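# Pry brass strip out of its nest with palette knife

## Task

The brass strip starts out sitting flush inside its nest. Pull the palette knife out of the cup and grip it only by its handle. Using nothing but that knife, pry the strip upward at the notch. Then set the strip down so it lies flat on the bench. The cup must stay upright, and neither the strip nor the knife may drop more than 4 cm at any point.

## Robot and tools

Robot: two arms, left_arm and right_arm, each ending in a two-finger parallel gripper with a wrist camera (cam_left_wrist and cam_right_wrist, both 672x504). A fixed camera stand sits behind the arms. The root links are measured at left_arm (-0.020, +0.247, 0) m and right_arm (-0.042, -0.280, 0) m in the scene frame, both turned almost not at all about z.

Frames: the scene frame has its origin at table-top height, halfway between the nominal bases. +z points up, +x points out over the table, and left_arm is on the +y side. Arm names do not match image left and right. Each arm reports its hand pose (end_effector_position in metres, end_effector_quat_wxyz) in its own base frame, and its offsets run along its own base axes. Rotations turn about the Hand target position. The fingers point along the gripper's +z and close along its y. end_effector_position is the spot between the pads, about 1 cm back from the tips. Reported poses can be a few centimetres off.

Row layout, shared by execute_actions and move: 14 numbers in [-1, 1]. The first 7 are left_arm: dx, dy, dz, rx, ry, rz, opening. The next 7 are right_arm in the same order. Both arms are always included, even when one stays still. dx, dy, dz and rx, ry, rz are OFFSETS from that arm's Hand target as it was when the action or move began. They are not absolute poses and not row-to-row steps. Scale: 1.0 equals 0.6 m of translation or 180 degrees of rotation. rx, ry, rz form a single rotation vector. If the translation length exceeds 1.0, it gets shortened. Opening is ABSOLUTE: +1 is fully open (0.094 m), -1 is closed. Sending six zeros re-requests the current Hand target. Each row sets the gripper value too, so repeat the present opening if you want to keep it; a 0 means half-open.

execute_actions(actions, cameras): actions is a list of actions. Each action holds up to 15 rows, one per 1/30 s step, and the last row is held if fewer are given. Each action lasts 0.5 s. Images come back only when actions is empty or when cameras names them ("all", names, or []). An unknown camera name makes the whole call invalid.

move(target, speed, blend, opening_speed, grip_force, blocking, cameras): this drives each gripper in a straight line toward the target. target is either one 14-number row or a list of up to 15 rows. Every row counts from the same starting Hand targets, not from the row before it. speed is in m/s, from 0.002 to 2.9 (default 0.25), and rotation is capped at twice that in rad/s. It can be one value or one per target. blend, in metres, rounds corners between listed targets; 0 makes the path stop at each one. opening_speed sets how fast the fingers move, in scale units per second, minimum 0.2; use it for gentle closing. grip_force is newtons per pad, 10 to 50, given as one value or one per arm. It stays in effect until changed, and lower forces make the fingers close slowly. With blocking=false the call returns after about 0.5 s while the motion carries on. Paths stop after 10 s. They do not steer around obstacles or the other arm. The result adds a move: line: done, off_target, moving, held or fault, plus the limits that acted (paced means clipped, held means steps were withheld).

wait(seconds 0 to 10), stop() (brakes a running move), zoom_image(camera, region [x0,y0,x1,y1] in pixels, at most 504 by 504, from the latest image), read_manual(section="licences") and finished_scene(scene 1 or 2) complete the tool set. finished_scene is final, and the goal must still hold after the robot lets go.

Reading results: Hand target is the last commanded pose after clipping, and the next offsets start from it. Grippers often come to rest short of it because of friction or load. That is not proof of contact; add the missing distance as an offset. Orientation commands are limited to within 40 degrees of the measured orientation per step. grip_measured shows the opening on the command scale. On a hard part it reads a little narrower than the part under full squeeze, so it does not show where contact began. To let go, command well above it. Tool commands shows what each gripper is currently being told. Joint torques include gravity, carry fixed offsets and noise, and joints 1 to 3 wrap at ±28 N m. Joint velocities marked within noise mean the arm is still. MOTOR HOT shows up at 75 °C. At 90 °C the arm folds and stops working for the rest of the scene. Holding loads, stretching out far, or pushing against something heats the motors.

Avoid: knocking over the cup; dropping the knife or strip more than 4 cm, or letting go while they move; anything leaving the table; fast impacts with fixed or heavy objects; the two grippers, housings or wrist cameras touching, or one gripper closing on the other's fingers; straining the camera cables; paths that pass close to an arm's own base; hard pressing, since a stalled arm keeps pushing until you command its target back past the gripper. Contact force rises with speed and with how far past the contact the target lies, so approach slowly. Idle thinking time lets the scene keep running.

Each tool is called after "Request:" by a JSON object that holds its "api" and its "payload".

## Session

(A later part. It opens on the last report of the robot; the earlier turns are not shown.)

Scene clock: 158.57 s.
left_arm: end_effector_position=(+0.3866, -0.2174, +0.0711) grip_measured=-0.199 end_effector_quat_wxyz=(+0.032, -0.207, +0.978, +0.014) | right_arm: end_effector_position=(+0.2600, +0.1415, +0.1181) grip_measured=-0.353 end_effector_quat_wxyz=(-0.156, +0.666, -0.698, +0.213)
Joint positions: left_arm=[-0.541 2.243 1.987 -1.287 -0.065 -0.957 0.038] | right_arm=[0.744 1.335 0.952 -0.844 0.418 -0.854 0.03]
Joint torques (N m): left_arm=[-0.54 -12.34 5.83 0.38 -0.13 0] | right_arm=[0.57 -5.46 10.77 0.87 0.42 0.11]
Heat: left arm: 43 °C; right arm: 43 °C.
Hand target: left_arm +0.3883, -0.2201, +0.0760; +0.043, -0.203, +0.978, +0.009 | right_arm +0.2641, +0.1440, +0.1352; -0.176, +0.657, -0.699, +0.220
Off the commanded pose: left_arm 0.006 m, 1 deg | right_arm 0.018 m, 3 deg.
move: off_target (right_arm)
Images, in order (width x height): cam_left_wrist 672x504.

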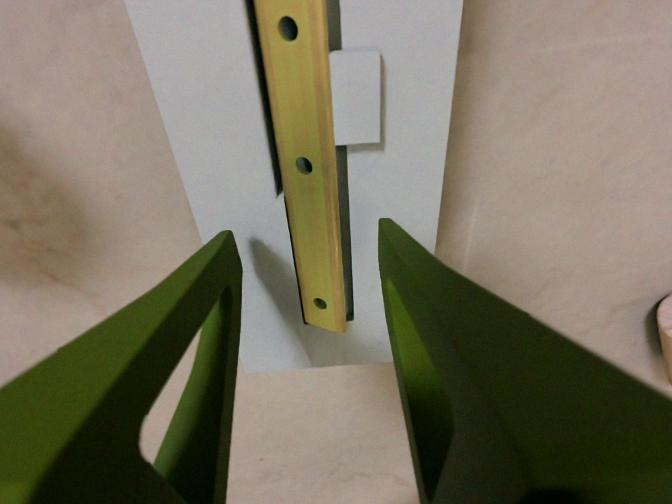

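Request:
{"api": "move", "payload": {"target": [0,0,-0.0133,0,0,0,-0.2, 0,0,0,0,0,0,-0.35], "speed": 0.04, "cameras": ["cam_left_wrist"]}}

Request:
{"api": "zoom_image", "payload": {"camera": "cam_left_wrist", "region": [200, 100, 420, 320]}}

Scene clock: 159.60 s.
left_arm: end_effector_position=(+0.3886, -0.2187, +0.0659) grip_measured=-0.199 end_effector_quat_wxyz=(+0.036, -0.207, +0.978, +0.011) | right_arm: end_effector_position=(+0.2600, +0.1415, +0.1181) grip_measured=-0.353 end_effector_quat_wxyz=(-0.156, +0.666, -0.698, +0.213)
Joint positions: left_arm=[-0.541 2.243 1.966 -1.257 -0.065 -0.957 0.038] | right_arm=[0.744 1.335 0.952 -0.844 0.418 -0.854 0.03]
Joint torques (N m): left_arm=[-0.53 -12.26 5.19 0.4 -0.13 0.01] | right_arm=[0.57 -5.48 10.78 0.88 0.42 0.11]
Heat: left arm: 43 °C; right arm: 43 °C.
Hand target: left_arm +0.3882, -0.2202, +0.0681; +0.043, -0.203, +0.978, +0.009 | right_arm +0.2641, +0.1440, +0.1352; -0.176, +0.657, -0.699, +0.220
Off the commanded pose: left_arm 0.003 m, 1 deg | right_arm 0.018 m, 3 deg.
move: off_target (right_arm)
Images, in order (width x height): cam_left_wrist 672x504.

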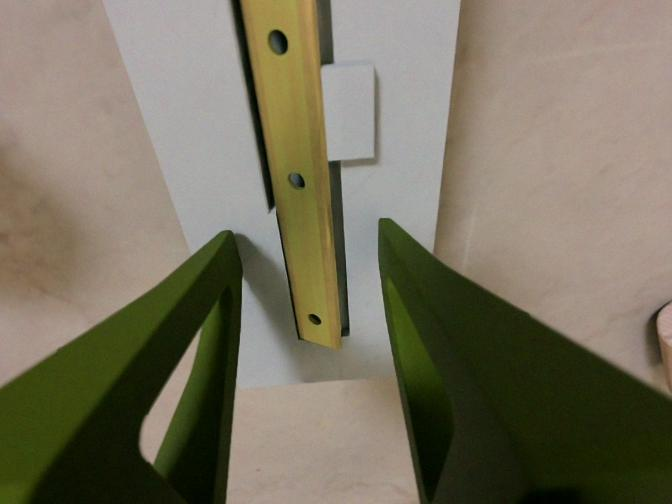

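Scaled by 2.291.

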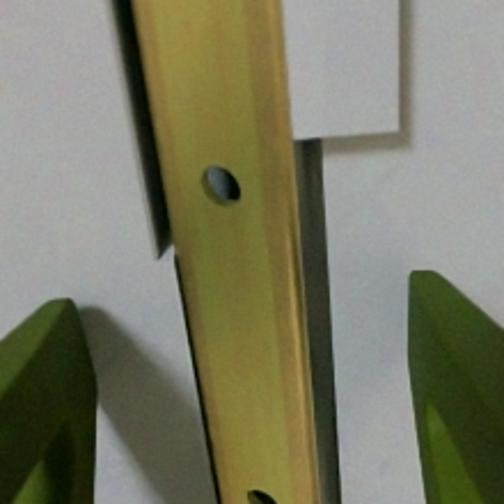

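Request:
{"api": "move", "payload": {"target": [0,0,-0.004,0,0,0,-0.6, 0,0,0,0,0,0,-0.35], "speed": 0.03, "grip_force": [15, 50], "opening_speed": 0.3, "cameras": ["cam_left_wrist"]}}

Request:
{"api": "zoom_image", "payload": {"camera": "cam_left_wrist", "region": [200, 100, 420, 320]}}

Scene clock: 161.87 s.
left_arm: end_effector_position=(+0.3887, -0.2188, +0.0638) grip_measured=-0.599 end_effector_quat_wxyz=(+0.036, -0.207, +0.978, +0.011) | right_arm: end_effector_position=(+0.2600, +0.1415, +0.1181) grip_measured=-0.353 end_effector_quat_wxyz=(-0.156, +0.666, -0.698, +0.213)
Joint positions: left_arm=[-0.541 2.243 1.958 -1.247 -0.065 -0.957 0.019] | right_arm=[0.744 1.335 0.952 -0.844 0.418 -0.854 0.03]
Joint torques (N m): left_arm=[-0.53 -12.26 5.16 0.41 -0.13 0] | right_arm=[0.57 -5.45 10.77 0.87 0.42 0.11]
Heat: left arm: 43 °C; right arm: 43 °C.
Hand target: left_arm +0.3883, -0.2203, +0.0657; +0.043, -0.203, +0.978, +0.009 | right_arm +0.2641, +0.1440, +0.1352; -0.176, +0.657, -0.699, +0.220
Off the commanded pose: left_arm 0.002 m, 1 deg | right_arm 0.018 m, 3 deg.
grip_force (N): 15, 50
move: off_target (right_arm)
Images, in order (width x height): cam_left_wrist 672x504.

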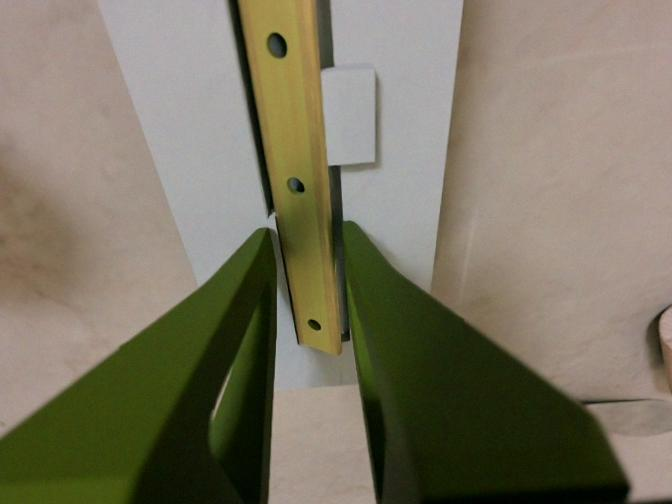

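Scaled by 2.291.

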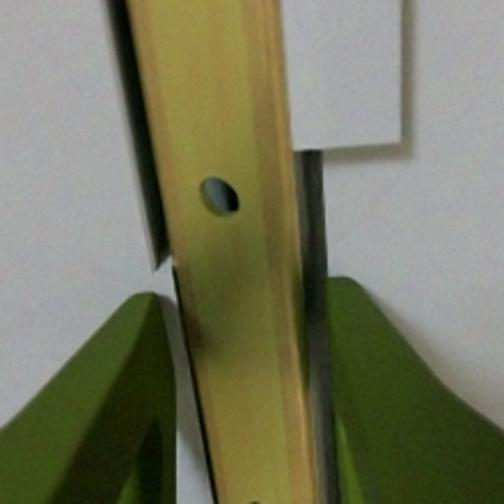

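Request:
{"api": "move", "payload": {"target": [0,0,0,0,0,0,-0.78, 0,0,0,0,0,0,-0.35], "opening_speed": 0.2, "cameras": ["cam_left_wrist"]}}

Request:
{"api": "zoom_image", "payload": {"camera": "cam_left_wrist", "region": [200, 60, 420, 280]}}

Scene clock: 163.13 s.
left_arm: end_effector_position=(+0.3895, -0.2193, +0.0638) grip_measured=-0.777 end_effector_quat_wxyz=(+0.038, -0.207, +0.978, +0.009) | right_arm: end_effector_position=(+0.2600, +0.1415, +0.1181) grip_measured=-0.353 end_effector_quat_wxyz=(-0.156, +0.666, -0.698, +0.213)
Joint positions: left_arm=[-0.541 2.243 1.958 -1.243 -0.065 -0.957 0.01] | right_arm=[0.744 1.335 0.952 -0.844 0.418 -0.854 0.03]
Joint torques (N m): left_arm=[-0.55 -12.26 5.2 0.38 -0.13 0] | right_arm=[0.57 -5.46 10.76 0.87 0.42 0.11]
Heat: left arm: 42 °C; right arm: 43 °C.
Hand target: left_arm +0.3882, -0.2202, +0.0657; +0.043, -0.203, +0.978, +0.009 | right_arm +0.2641, +0.1440, +0.1352; -0.176, +0.657, -0.699, +0.220
Off the commanded pose: left_arm 0.002 m, 1 deg | right_arm 0.018 m, 3 deg.
grip_force (N): 15, 50
move: off_target (right_arm)
Images, in order (width x height): cam_left_wrist 672x504.

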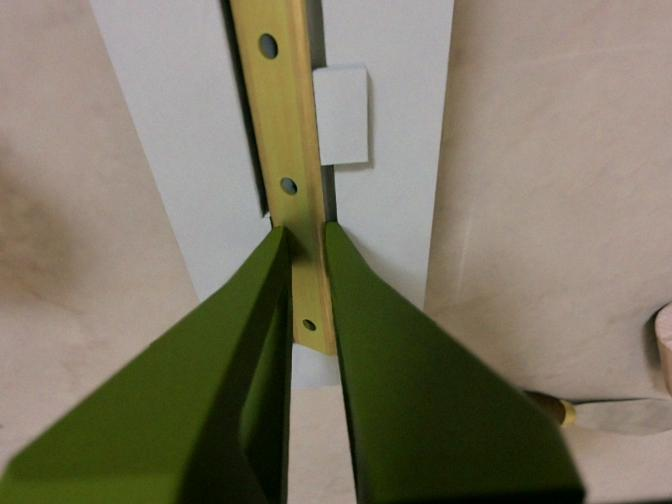

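Scaled by 2.291.

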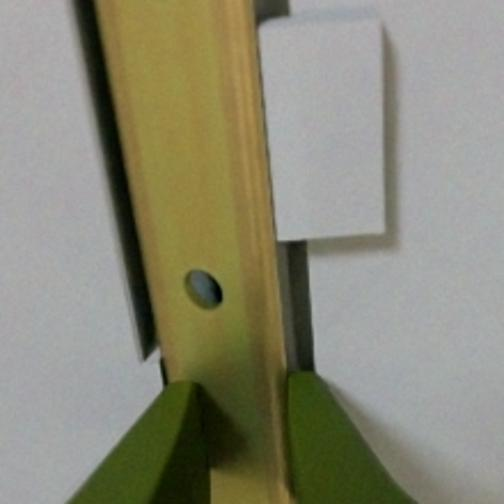

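Request:
{"api": "move", "payload": {"target": [0,0,0,0,0,0,-0.86, 0,0,0,0,0,0,-0.35], "opening_speed": 0.2, "cameras": ["cam_left_wrist"]}}

Request:
{"api": "zoom_image", "payload": {"camera": "cam_left_wrist", "region": [200, 60, 420, 280]}}

Scene clock: 164.07 s.
left_arm: end_effector_position=(+0.3898, -0.2195, +0.0663) grip_measured=-0.856 end_effector_quat_wxyz=(+0.040, -0.207, +0.977, +0.007) | right_arm: end_effector_position=(+0.2600, +0.1415, +0.1181) grip_measured=-0.353 end_effector_quat_wxyz=(-0.156, +0.666, -0.698, +0.213)
Joint positions: left_arm=[-0.541 2.238 1.958 -1.243 -0.065 -0.957 0.007] | right_arm=[0.744 1.335 0.952 -0.844 0.418 -0.854 0.03]
Joint torques (N m): left_arm=[-0.53 -11.75 5.18 0.39 -0.13 0.01] | right_arm=[0.57 -5.49 10.78 0.87 0.42 0.1]
Heat: left arm: 42 °C; right arm: 43 °C.
Hand target: left_arm +0.3882, -0.2203, +0.0656; +0.042, -0.203, +0.978, +0.009 | right_arm +0.2641, +0.1440, +0.1352; -0.176, +0.657, -0.699, +0.220
Off the commanded pose: left_arm 0.002 m, 1 deg | right_arm 0.018 m, 3 deg.
grip_force (N): 15, 50
move: off_target (right_arm)
Images, in order (width x height): cam_left_wrist 672x504.

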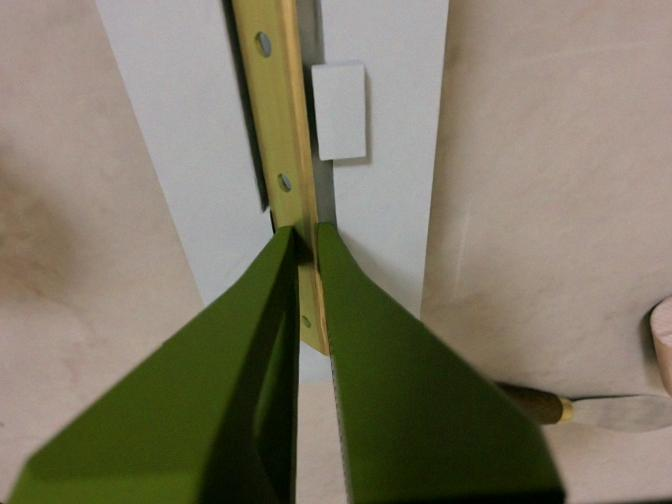

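Scaled by 2.291.

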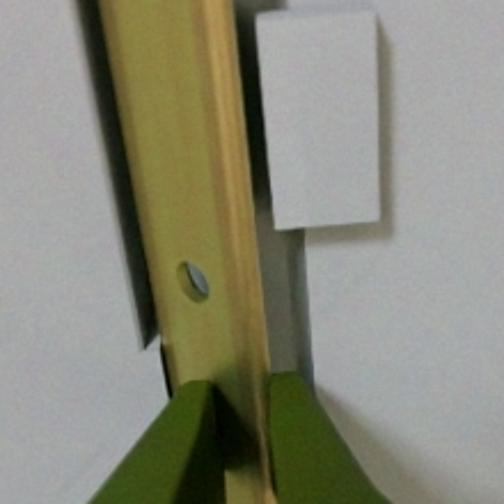

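Request:
{"api": "move", "payload": {"target": [0,0,-0.002,0,0,0,-1, 0,0,0,0,0,0,-0.35], "opening_speed": 0.2, "cameras": ["cam_left_wrist"]}}

Request:
{"api": "zoom_image", "payload": {"camera": "cam_left_wrist", "region": [200, 60, 420, 280]}}

Scene clock: 165.03 s.
left_arm: end_effector_position=(+0.3894, -0.2192, +0.0679) grip_measured=-0.900 end_effector_quat_wxyz=(+0.040, -0.207, +0.977, +0.007) | right_arm: end_effector_position=(+0.2600, +0.1415, +0.1181) grip_measured=-0.353 end_effector_quat_wxyz=(-0.156, +0.666, -0.698, +0.213)
Joint positions: left_arm=[-0.541 2.234 1.958 -1.246 -0.065 -0.957 0.005] | right_arm=[0.744 1.335 0.952 -0.844 0.418 -0.854 0.03]
Joint torques (N m): left_arm=[-0.53 -11.47 4.92 0.46 -0.13 0.02] | right_arm=[0.59 -5.49 10.77 0.87 0.42 0.11]
Heat: left arm: 42 °C; right arm: 43 °C.
Hand target: left_arm +0.3882, -0.2203, +0.0645; +0.043, -0.203, +0.978, +0.009 | right_arm +0.2641, +0.1440, +0.1352; -0.176, +0.657, -0.699, +0.220
Off the commanded pose: left_arm 0.004 m, 1 deg | right_arm 0.018 m, 3 deg.
grip_force (N): 15, 50
move: off_target (right_arm)
Images, in order (width x height): cam_left_wrist 672x504.

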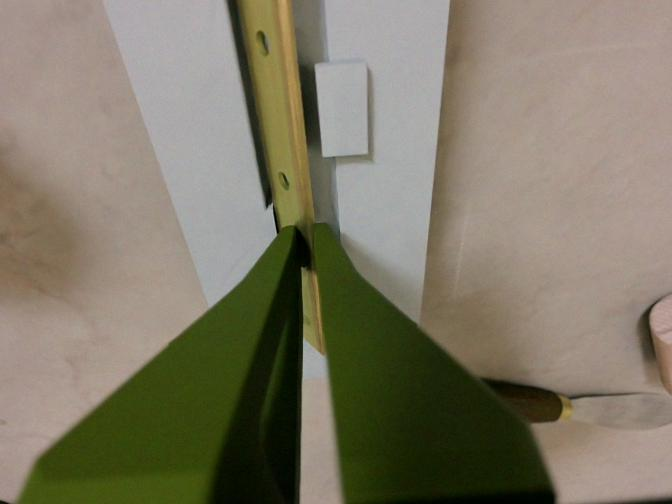

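Scaled by 2.291.

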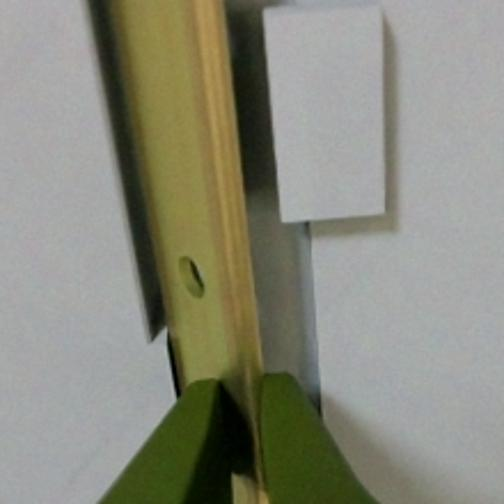

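Request:
{"api": "move", "payload": {"target": [0,0,0,0,0,0,-1, 0,0,0,0,0,0,-0.35], "grip_force": [30, 50], "cameras": ["cam_left_wrist"]}}

Request:
{"api": "zoom_image", "payload": {"camera": "cam_left_wrist", "region": [200, 60, 420, 280]}}

Scene clock: 166.07 s.
left_arm: end_effector_position=(+0.3887, -0.2186, +0.0706) grip_measured=-0.953 end_effector_quat_wxyz=(+0.041, -0.207, +0.977, +0.007) | right_arm: end_effector_position=(+0.2600, +0.1415, +0.1181) grip_measured=-0.353 end_effector_quat_wxyz=(-0.156, +0.666, -0.698, +0.213)
Joint positions: left_arm=[-0.541 2.227 1.958 -1.251 -0.065 -0.957 0.002] | right_arm=[0.744 1.335 0.952 -0.844 0.418 -0.854 0.03]
Joint torques (N m): left_arm=[-0.53 -10.92 4.88 0.52 -0.13 0.01] | right_arm=[0.57 -5.49 10.77 0.87 0.42 0.11]
Heat: left arm: 42 °C; right arm: 43 °C.
Hand target: left_arm +0.3882, -0.2202, +0.0644; +0.042, -0.203, +0.978, +0.009 | right_arm +0.2641, +0.1440, +0.1352; -0.176, +0.657, -0.699, +0.220
Off the commanded pose: left_arm 0.006 m, 1 deg | right_arm 0.018 m, 3 deg.
grip_force (N): 30, 50
move: off_target (right_arm)
Images, in order (width x height): cam_left_wrist 672x504.

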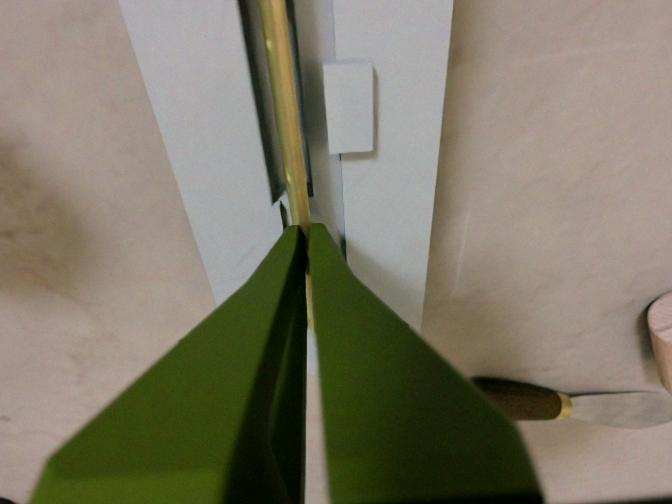

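Scaled by 2.291.

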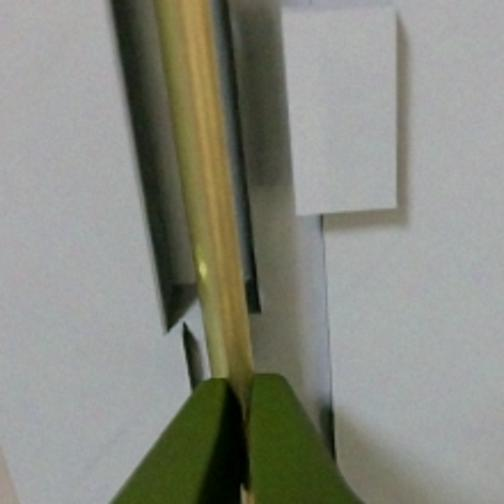

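Request:
{"api": "move", "payload": {"target": [0,0,0,0,0,0,-1, 0,0,0,0,0,0,-0.35], "grip_force": [50, 50]}}

Request:
{"api": "move", "payload": {"target": [0,0,0.0667,0,0,0,-1, -0.0667,-0.2667,0.2333,0,0,0,-0.35], "speed": 0.12, "cameras": ["cam_left_wrist"]}}

Scene clock: 168.00 s.
left_arm: end_effector_position=(+0.3884, -0.2183, +0.0709) grip_measured=-0.975 end_effector_quat_wxyz=(+0.041, -0.207, +0.977, +0.007) | right_arm: end_effector_position=(+0.2600, +0.1415, +0.1181) grip_measured=-0.353 end_effector_quat_wxyz=(-0.156, +0.666, -0.698, +0.213)
Joint positions: left_arm=[-0.541 2.226 1.958 -1.253 -0.066 -0.957 0.001] | right_arm=[0.744 1.335 0.952 -0.844 0.418 -0.854 0.03]
Joint torques (N m): left_arm=[-0.54 -10.89 4.86 0.53 -0.11 0.01] | right_arm=[0.55 -5.48 10.77 0.87 0.42 0.1]
Heat: left arm: 42 °C; right arm: 43 °C.
Hand target: left_arm +0.3883, -0.2203, +0.0644; +0.043, -0.203, +0.978, +0.009 | right_arm +0.2641, +0.1440, +0.1352; -0.176, +0.657, -0.699, +0.220
Off the commanded pose: left_arm 0.007 m, 1 deg | right_arm 0.018 m, 3 deg.
move: off_target (right_arm)

Scene clock: 170.67 s.
left_arm: end_effector_position=(+0.3871, -0.2173, +0.1015) grip_measured=-0.977 end_effector_quat_wxyz=(+0.040, -0.207, +0.977, +0.009) | right_arm: end_effector_position=(+0.2253, -0.0175, +0.2676) grip_measured=-0.352 end_effector_quat_wxyz=(-0.168, +0.656, -0.702, +0.222)
Joint positions: left_arm=[-0.541 2.226 2.079 -1.377 -0.067 -0.957 0.001] | right_arm=[-0.017 1.016 1.348 -1.344 0.081 -1.545 0.03]
Joint torques (N m): left_arm=[-0.54 -10.51 8.16 0.16 -0.1 0.01] | right_arm=[-0.69 -0.57 9.83 1.21 -0.1 -0.05]
Heat: left arm: 41 °C; right arm: 42 °C.
Hand target: left_arm +0.3882, -0.2202, +0.1045; +0.042, -0.203, +0.978, +0.009 | right_arm +0.2242, -0.0160, +0.2751; -0.176, +0.657, -0.699, +0.221
Off the commanded pose: left_arm 0.004 m, 1 deg | right_arm 0.008 m, 1 deg.
move: done
Images, in order (width x height): cam_left_wrist 672x504.

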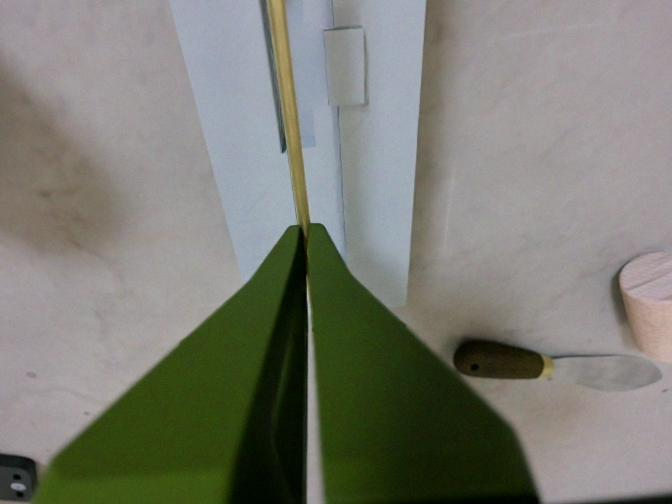

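Request:
{"api": "move", "payload": {"target": [[0,0,0.06,-0.05,-0.022,0,-1, 0,0,0,0,0,0,-0.35],[-0.2803,-0.0947,0.0425,-0.2736,-0.1218,0.0067,-1, 0,0,0,0,0,0,-0.35]], "speed": 0.15, "blend": [0.03,0], "cameras": ["all"]}}

Scene clock: 175.53 s.
left_arm: end_effector_position=(+0.2195, -0.2768, +0.1249) grip_measured=-0.977 end_effector_quat_wxyz=(+0.124, -0.211, +0.871, -0.425) | right_arm: end_effector_position=(+0.2252, -0.0174, +0.2675) grip_measured=-0.352 end_effector_quat_wxyz=(-0.168, +0.657, -0.701, +0.221)
Joint positions: left_arm=[-0.805 1.182 0.599 -0.085 0.192 -1.375 0.001] | right_arm=[-0.017 1.016 1.348 -1.344 0.08 -1.545 0.03]
Joint torques (N m): left_arm=[-0.53 -4.72 6.26 1.79 -0.11 -0.03] | right_arm=[-0.68 -0.58 9.83 1.21 -0.13 -0.05]
Heat: left arm: 41 °C; right arm: 42 °C.
Hand target: left_arm +0.2200, -0.2770, +0.1298; +0.134, -0.210, +0.866, -0.434 | right_arm +0.2241, -0.0160, +0.2751; -0.176, +0.657, -0.699, +0.220
Off the commanded pose: left_arm 0.005 m, 2 deg | right_arm 0.008 m, 1 deg.
move: done

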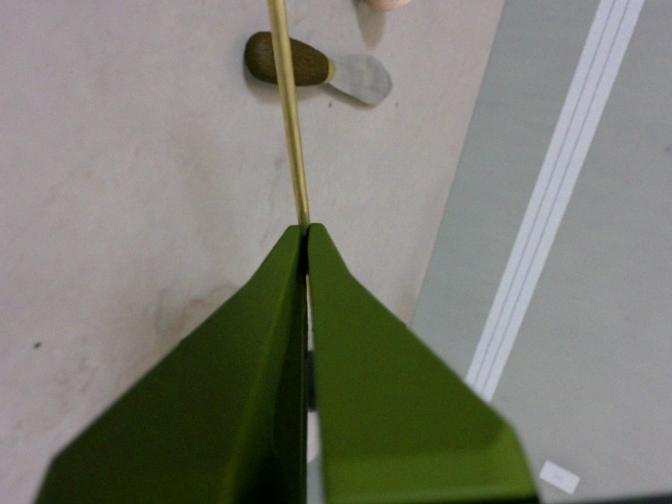

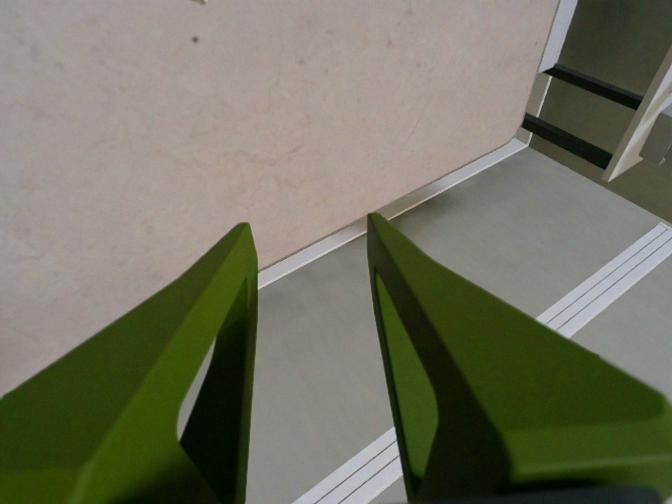

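Request:
{"api": "move", "payload": {"target": [-0.0333,-0.0083,-0.1333,0,0,0,-1, 0,0,0,0,0,0,-0.35], "speed": 0.12, "cameras": ["cam_left_wrist"]}}

Scene clock: 177.97 s.
left_arm: end_effector_position=(+0.1993, -0.2820, +0.0506) grip_measured=-0.977 end_effector_quat_wxyz=(+0.128, -0.210, +0.868, -0.433) | right_arm: end_effector_position=(+0.2252, -0.0174, +0.2675) grip_measured=-0.352 end_effector_quat_wxyz=(-0.168, +0.657, -0.701, +0.221)
Joint positions: left_arm=[-0.895 1.362 0.343 0.378 0.122 -1.43 0.001] | right_arm=[-0.017 1.016 1.348 -1.344 0.08 -1.545 0.03]
Joint torques (N m): left_arm=[-0.53 -3.3 5.26 1.83 -0.15 -0.02] | right_arm=[-0.69 -0.57 9.83 1.21 -0.13 -0.06]
Heat: left arm: 42 °C; right arm: 42 °C.
Hand target: left_arm +0.2001, -0.2820, +0.0499; +0.134, -0.210, +0.866, -0.434 | right_arm +0.2241, -0.0160, +0.2751; -0.176, +0.657, -0.699, +0.220
Off the commanded pose: left_arm 0.001 m, 1 deg | right_arm 0.008 m, 1 deg.
move: done
Images, in order (width x height): cam_left_wrist 672x504.

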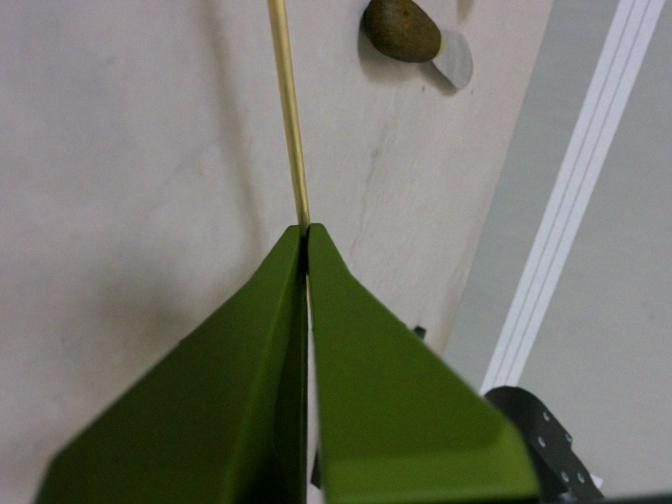

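Request:
{"api": "move", "payload": {"target": [0,0,-0.0367,0,0,0,-1, 0,0,0,0,0,0,-0.35], "speed": 0.08, "cameras": ["cam_left_wrist"]}}

Scene clock: 179.33 s.
left_arm: end_effector_position=(+0.1998, -0.2826, +0.0295) grip_measured=-0.977 end_effector_quat_wxyz=(+0.128, -0.209, +0.867, -0.434) | right_arm: end_effector_position=(+0.2252, -0.0174, +0.2675) grip_measured=-0.352 end_effector_quat_wxyz=(-0.168, +0.657, -0.701, +0.221)
Joint positions: left_arm=[-0.895 1.481 0.301 0.543 0.122 -1.43 0.001] | right_arm=[-0.017 1.016 1.348 -1.344 0.08 -1.545 0.03]
Joint torques (N m): left_arm=[-0.54 -3.56 4.53 1.83 -0.15 -0.02] | right_arm=[-0.69 -0.55 9.8 1.22 -0.13 -0.05]
Heat: left arm: 42 °C; right arm: 42 °C.
Hand target: left_arm +0.2001, -0.2820, +0.0279; +0.134, -0.210, +0.866, -0.434 | right_arm +0.2241, -0.0160, +0.2751; -0.176, +0.657, -0.699, +0.220
Off the commanded pose: left_arm 0.002 m, 1 deg | right_arm 0.008 m, 1 deg.
move: done
Images, in order (width x height): cam_left_wrist 672x504.

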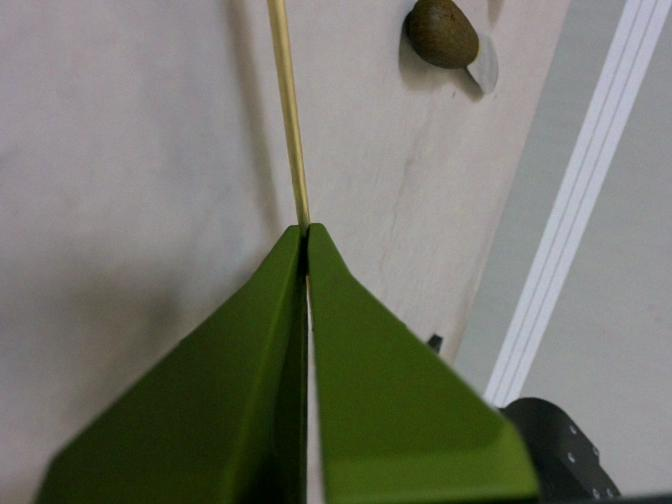

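Request:
{"api": "move", "payload": {"target": [0,0,-0.02,0,0,0,-1, 0,0,0,0,0,0,-0.35], "speed": 0.05, "cameras": ["cam_left_wrist"]}}

Scene clock: 180.57 s.
left_arm: end_effector_position=(+0.2003, -0.2830, +0.0176) grip_measured=-0.977 end_effector_quat_wxyz=(+0.129, -0.210, +0.867, -0.434) | right_arm: end_effector_position=(+0.2252, -0.0174, +0.2675) grip_measured=-0.352 end_effector_quat_wxyz=(-0.168, +0.657, -0.701, +0.221)
Joint positions: left_arm=[-0.895 1.558 0.284 0.637 0.121 -1.431 0.001] | right_arm=[-0.017 1.016 1.348 -1.344 0.08 -1.545 0.03]
Joint torques (N m): left_arm=[-0.55 -3.78 4.01 1.83 -0.13 -0.02] | right_arm=[-0.68 -0.55 9.84 1.22 -0.13 -0.06]
Heat: left arm: 42 °C; right arm: 42 °C.
Hand target: left_arm +0.2000, -0.2819, +0.0158; +0.134, -0.210, +0.866, -0.434 | right_arm +0.2241, -0.0160, +0.2751; -0.176, +0.657, -0.699, +0.220
Off the commanded pose: left_arm 0.002 m, 1 deg | right_arm 0.008 m, 1 deg.
move: done
Images, in order (width x height): cam_left_wrist 672x504.

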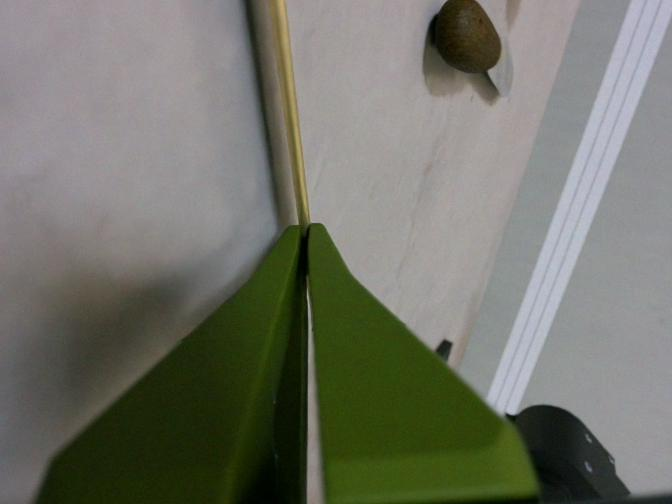

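Request:
{"api": "move", "payload": {"target": [0,0,-0.0067,0,0,0,-1, 0,0,0,0,0,0,-0.35], "speed": 0.03, "cameras": ["cam_left_wrist"]}}

Request:
{"api": "zoom_image", "payload": {"camera": "cam_left_wrist", "region": [200, 0, 360, 240]}}

Scene clock: 181.57 s.
left_arm: end_effector_position=(+0.2010, -0.2838, +0.0150) grip_measured=-0.977 end_effector_quat_wxyz=(+0.130, -0.209, +0.865, -0.436) | right_arm: end_effector_position=(+0.2252, -0.0174, +0.2675) grip_measured=-0.352 end_effector_quat_wxyz=(-0.168, +0.657, -0.701, +0.221)
Joint positions: left_arm=[-0.895 1.584 0.279 0.674 0.121 -1.431 0.001] | right_arm=[-0.017 1.016 1.348 -1.344 0.08 -1.545 0.03]
Joint torques (N m): left_arm=[-0.54 -3.82 3.82 1.8 -0.13 -0.01] | right_arm=[-0.7 -0.55 9.84 1.22 -0.12 -0.06]
Heat: left arm: 42 °C; right arm: 42 °C.
Hand target: left_arm +0.2001, -0.2820, +0.0119; +0.134, -0.210, +0.866, -0.434 | right_arm +0.2241, -0.0160, +0.2751; -0.176, +0.657, -0.699, +0.220
Off the commanded pose: left_arm 0.004 m, 1 deg | right_arm 0.008 m, 1 deg.
move: done
Images, in order (width x height): cam_left_wrist 672x504.

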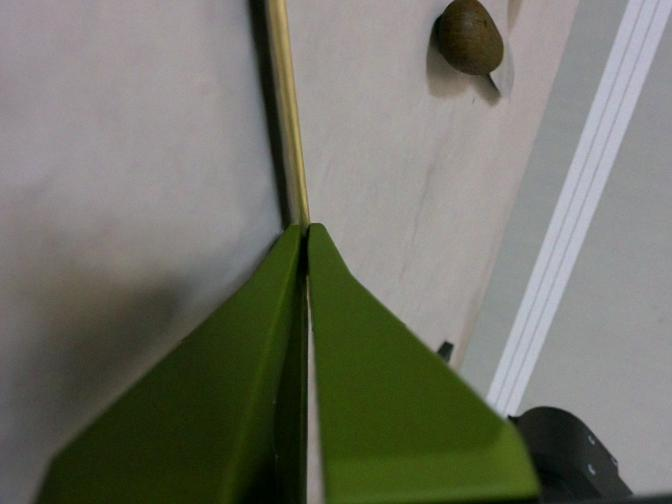

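Scaled by 2.100.

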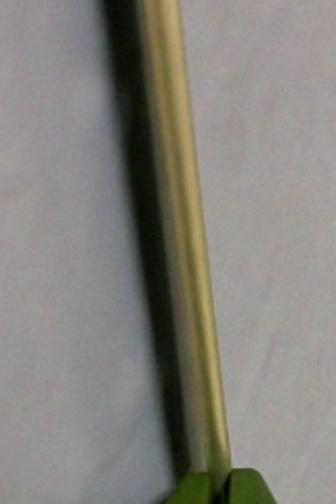

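Request:
{"api": "move", "payload": {"target": [0,0,-0.005,0,0,0,-1, 0,0,0,0,0,0,-0.35], "speed": 0.03, "cameras": ["cam_left_wrist"]}}

Request:
{"api": "zoom_image", "payload": {"camera": "cam_left_wrist", "region": [200, 0, 360, 240]}}

Scene clock: 182.50 s.
left_arm: end_effector_position=(+0.2024, -0.2853, +0.0142) grip_measured=-0.977 end_effector_quat_wxyz=(+0.132, -0.209, +0.864, -0.440) | right_arm: end_effector_position=(+0.2252, -0.0174, +0.2675) grip_measured=-0.352 end_effector_quat_wxyz=(-0.168, +0.657, -0.701, +0.221)
Joint positions: left_arm=[-0.895 1.603 0.279 0.702 0.12 -1.431 0.001] | right_arm=[-0.017 1.016 1.348 -1.344 0.08 -1.545 0.03]
Joint torques (N m): left_arm=[-0.53 -3.85 3.47 1.77 -0.12 -0.01] | right_arm=[-0.7 -0.54 9.83 1.22 -0.13 -0.05]
Heat: left arm: 43 °C; right arm: 42 °C.
Hand target: left_arm +0.2001, -0.2820, +0.0089; +0.134, -0.210, +0.866, -0.434 | right_arm +0.2241, -0.0160, +0.2751; -0.176, +0.657, -0.699, +0.220
Off the commanded pose: left_arm 0.007 m, 1 deg | right_arm 0.008 m, 1 deg.
move: done
Images, in order (width x height): cam_left_wrist 672x504.

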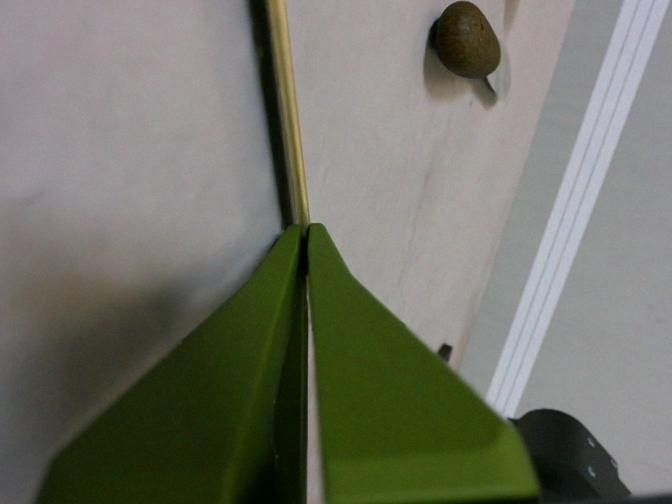

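Scaled by 2.100.

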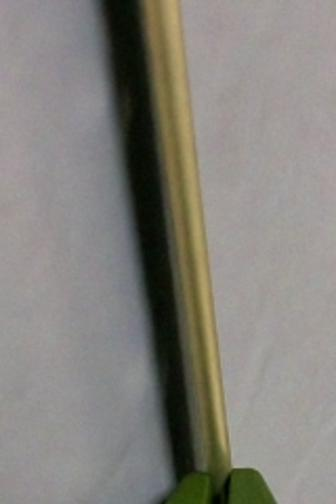

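Request:
{"api": "move", "payload": {"target": [-0.0015,0.003,0.008,0,0,0,-0.84, 0,0,0,0,0,0,-0.35], "speed": 0.03, "opening_speed": 0.2, "cameras": ["cam_left_wrist"]}}

Request:
{"api": "zoom_image", "payload": {"camera": "cam_left_wrist", "region": [200, 0, 360, 240]}}

Scene clock: 183.70 s.
left_arm: end_effector_position=(+0.2009, -0.2835, +0.0139) grip_measured=-0.841 end_effector_quat_wxyz=(+0.131, -0.209, +0.864, -0.438) | right_arm: end_effector_position=(+0.2252, -0.0174, +0.2675) grip_measured=-0.352 end_effector_quat_wxyz=(-0.168, +0.657, -0.701, +0.221)
Joint positions: left_arm=[-0.895 1.594 0.273 0.695 0.12 -1.431 0.007] | right_arm=[-0.017 1.016 1.348 -1.344 0.08 -1.545 0.03]
Joint torques (N m): left_arm=[-0.36 -5.94 3.78 1.47 -0.11 -0.01] | right_arm=[-0.69 -0.58 9.84 1.21 -0.13 -0.06]
Heat: left arm: 43 °C; right arm: 42 °C.
Hand target: left_arm +0.1992, -0.2802, +0.0136; +0.134, -0.210, +0.866, -0.434 | right_arm +0.2241, -0.0160, +0.2751; -0.176, +0.657, -0.699, +0.220
Off the commanded pose: left_arm 0.004 m, 1 deg | right_arm 0.008 m, 1 deg.
move: done
Images, in order (width x height): cam_left_wrist 672x504.

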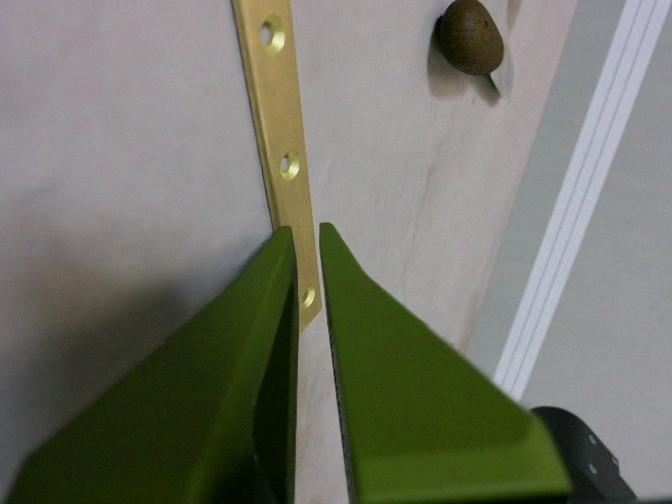

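Scaled by 2.100.

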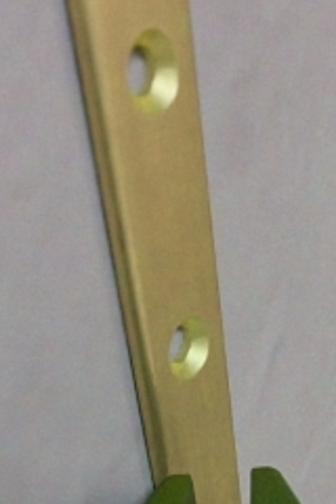

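Request:
{"api": "move", "payload": {"target": [-0.0267,0.046,0.045,0,0,0,-0.84, 0,0,0,0,0,0,-0.35], "speed": 0.06, "cameras": ["cam_left_wrist"]}}

Request:
{"api": "zoom_image", "payload": {"camera": "cam_left_wrist", "region": [200, 0, 440, 240]}}

Scene clock: 185.30 s.
left_arm: end_effector_position=(+0.1853, -0.2572, +0.0435) grip_measured=-0.841 end_effector_quat_wxyz=(+0.134, -0.214, +0.862, -0.440) | right_arm: end_effector_position=(+0.2252, -0.0174, +0.2675) grip_measured=-0.352 end_effector_quat_wxyz=(-0.168, +0.657, -0.701, +0.221)
Joint positions: left_arm=[-0.878 1.254 0.214 0.42 0.126 -1.431 0.007] | right_arm=[-0.017 1.016 1.348 -1.344 0.08 -1.545 0.03]
Joint torques (N m): left_arm=[0.65 -3.95 5.03 1.46 0.05 0.14] | right_arm=[-0.7 -0.55 9.83 1.22 -0.13 -0.06]
Heat: left arm: 43 °C; right arm: 42 °C.
Hand target: left_arm +0.1832, -0.2526, +0.0407; +0.134, -0.210, +0.866, -0.434 | right_arm +0.2241, -0.0160, +0.2751; -0.176, +0.657, -0.699, +0.220
Off the commanded pose: left_arm 0.006 m, 1 deg | right_arm 0.008 m, 1 deg.
move: done
Images, in order (width x height): cam_left_wrist 672x504.

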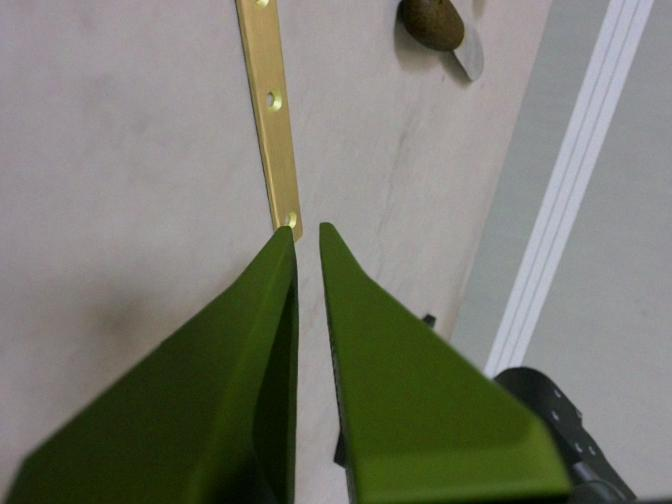

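Scaled by 2.100.

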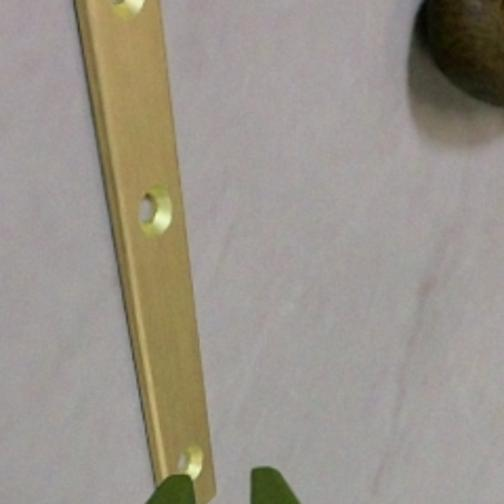

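Request:
{"api": "move", "payload": {"target": [-0.03,0.06,0.2,0,0,0,-0.84, 0,0,0,0,0,0,-0.35], "speed": 0.15, "cameras": ["all"]}}

Request:
{"api": "zoom_image", "payload": {"camera": "cam_left_wrist", "region": [150, 50, 450, 330]}}

Scene clock: 187.13 s.
left_arm: end_effector_position=(+0.1646, -0.2169, +0.1531) grip_measured=-0.841 end_effector_quat_wxyz=(+0.131, -0.216, +0.866, -0.432) | right_arm: end_effector_position=(+0.2252, -0.0174, +0.2675) grip_measured=-0.352 end_effector_quat_wxyz=(-0.168, +0.657, -0.701, +0.221)
Joint positions: left_arm=[-0.805 0.715 0.517 -0.448 0.182 -1.386 0.007] | right_arm=[-0.017 1.016 1.348 -1.344 0.08 -1.545 0.03]
Joint torques (N m): left_arm=[0.65 -0.43 9.18 1.41 0.08 0.11] | right_arm=[-0.68 -0.57 9.81 1.22 -0.12 -0.05]
Heat: left arm: 43 °C; right arm: 42 °C.
Hand target: left_arm +0.1652, -0.2166, +0.1606; +0.134, -0.210, +0.866, -0.434 | right_arm +0.2241, -0.0160, +0.2751; -0.176, +0.657, -0.699, +0.220
Off the commanded pose: left_arm 0.008 m, 1 deg | right_arm 0.008 m, 1 deg.
move: done

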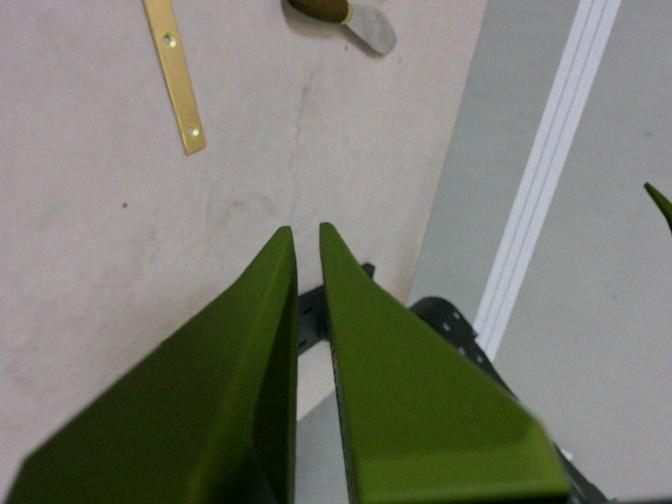

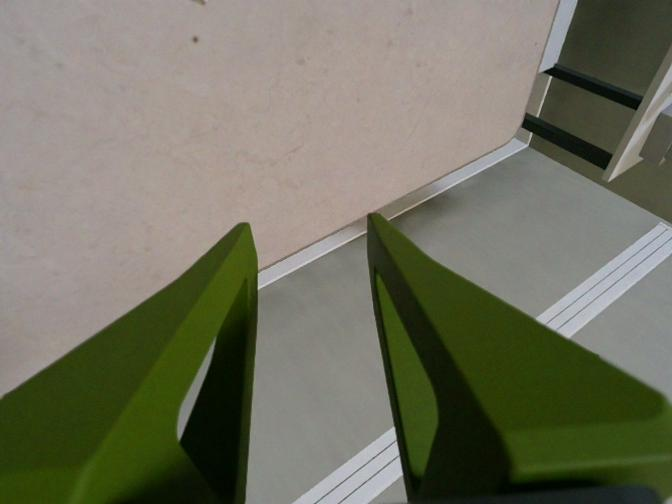

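Scaled by 1.680.

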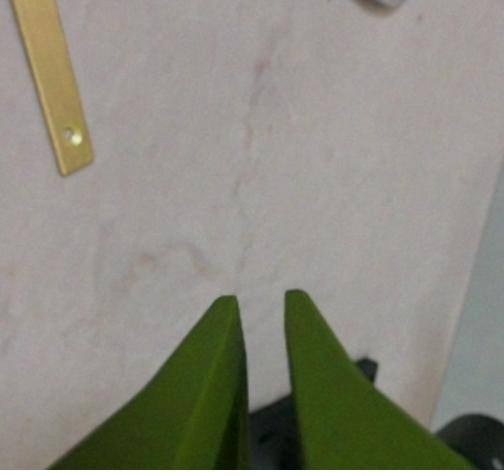

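Request:
{"api": "move", "payload": {"target": [0.15,0.05,0.1,0,0,0,-0.84, 0,0,0,0,0,0,-0.35], "speed": 0.25, "cameras": ["cam_left_wrist"]}}

Scene clock: 188.63 s.
left_arm: end_effector_position=(+0.2541, -0.1863, +0.2119) grip_measured=-0.841 end_effector_quat_wxyz=(+0.131, -0.218, +0.866, -0.430) | right_arm: end_effector_position=(+0.2252, -0.0174, +0.2675) grip_measured=-0.352 end_effector_quat_wxyz=(-0.168, +0.657, -0.701, +0.221)
Joint positions: left_arm=[-0.339 1.046 0.889 -0.608 0.536 -1.066 0.007] | right_arm=[-0.017 1.016 1.348 -1.344 0.08 -1.545 0.03]
Joint torques (N m): left_arm=[0.61 -2.07 9.33 1.24 0.25 0.11] | right_arm=[-0.68 -0.53 9.85 1.21 -0.13 -0.06]
Heat: left arm: 43 °C; right arm: 42 °C.
Hand target: left_arm +0.2552, -0.1866, +0.2206; +0.134, -0.210, +0.866, -0.434 | right_arm +0.2241, -0.0160, +0.2751; -0.176, +0.657, -0.699, +0.220
Off the commanded pose: left_arm 0.009 m, 1 deg | right_arm 0.008 m, 1 deg.
move: done
Images, in order (width x height): cam_left_wrist 672x504.

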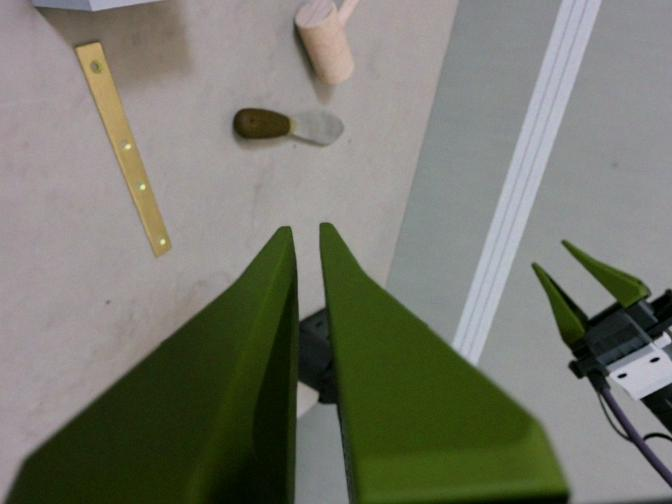

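Request:
{"api": "finished_scene", "payload": {"scene": 1}}

The scene is finished: the task was done.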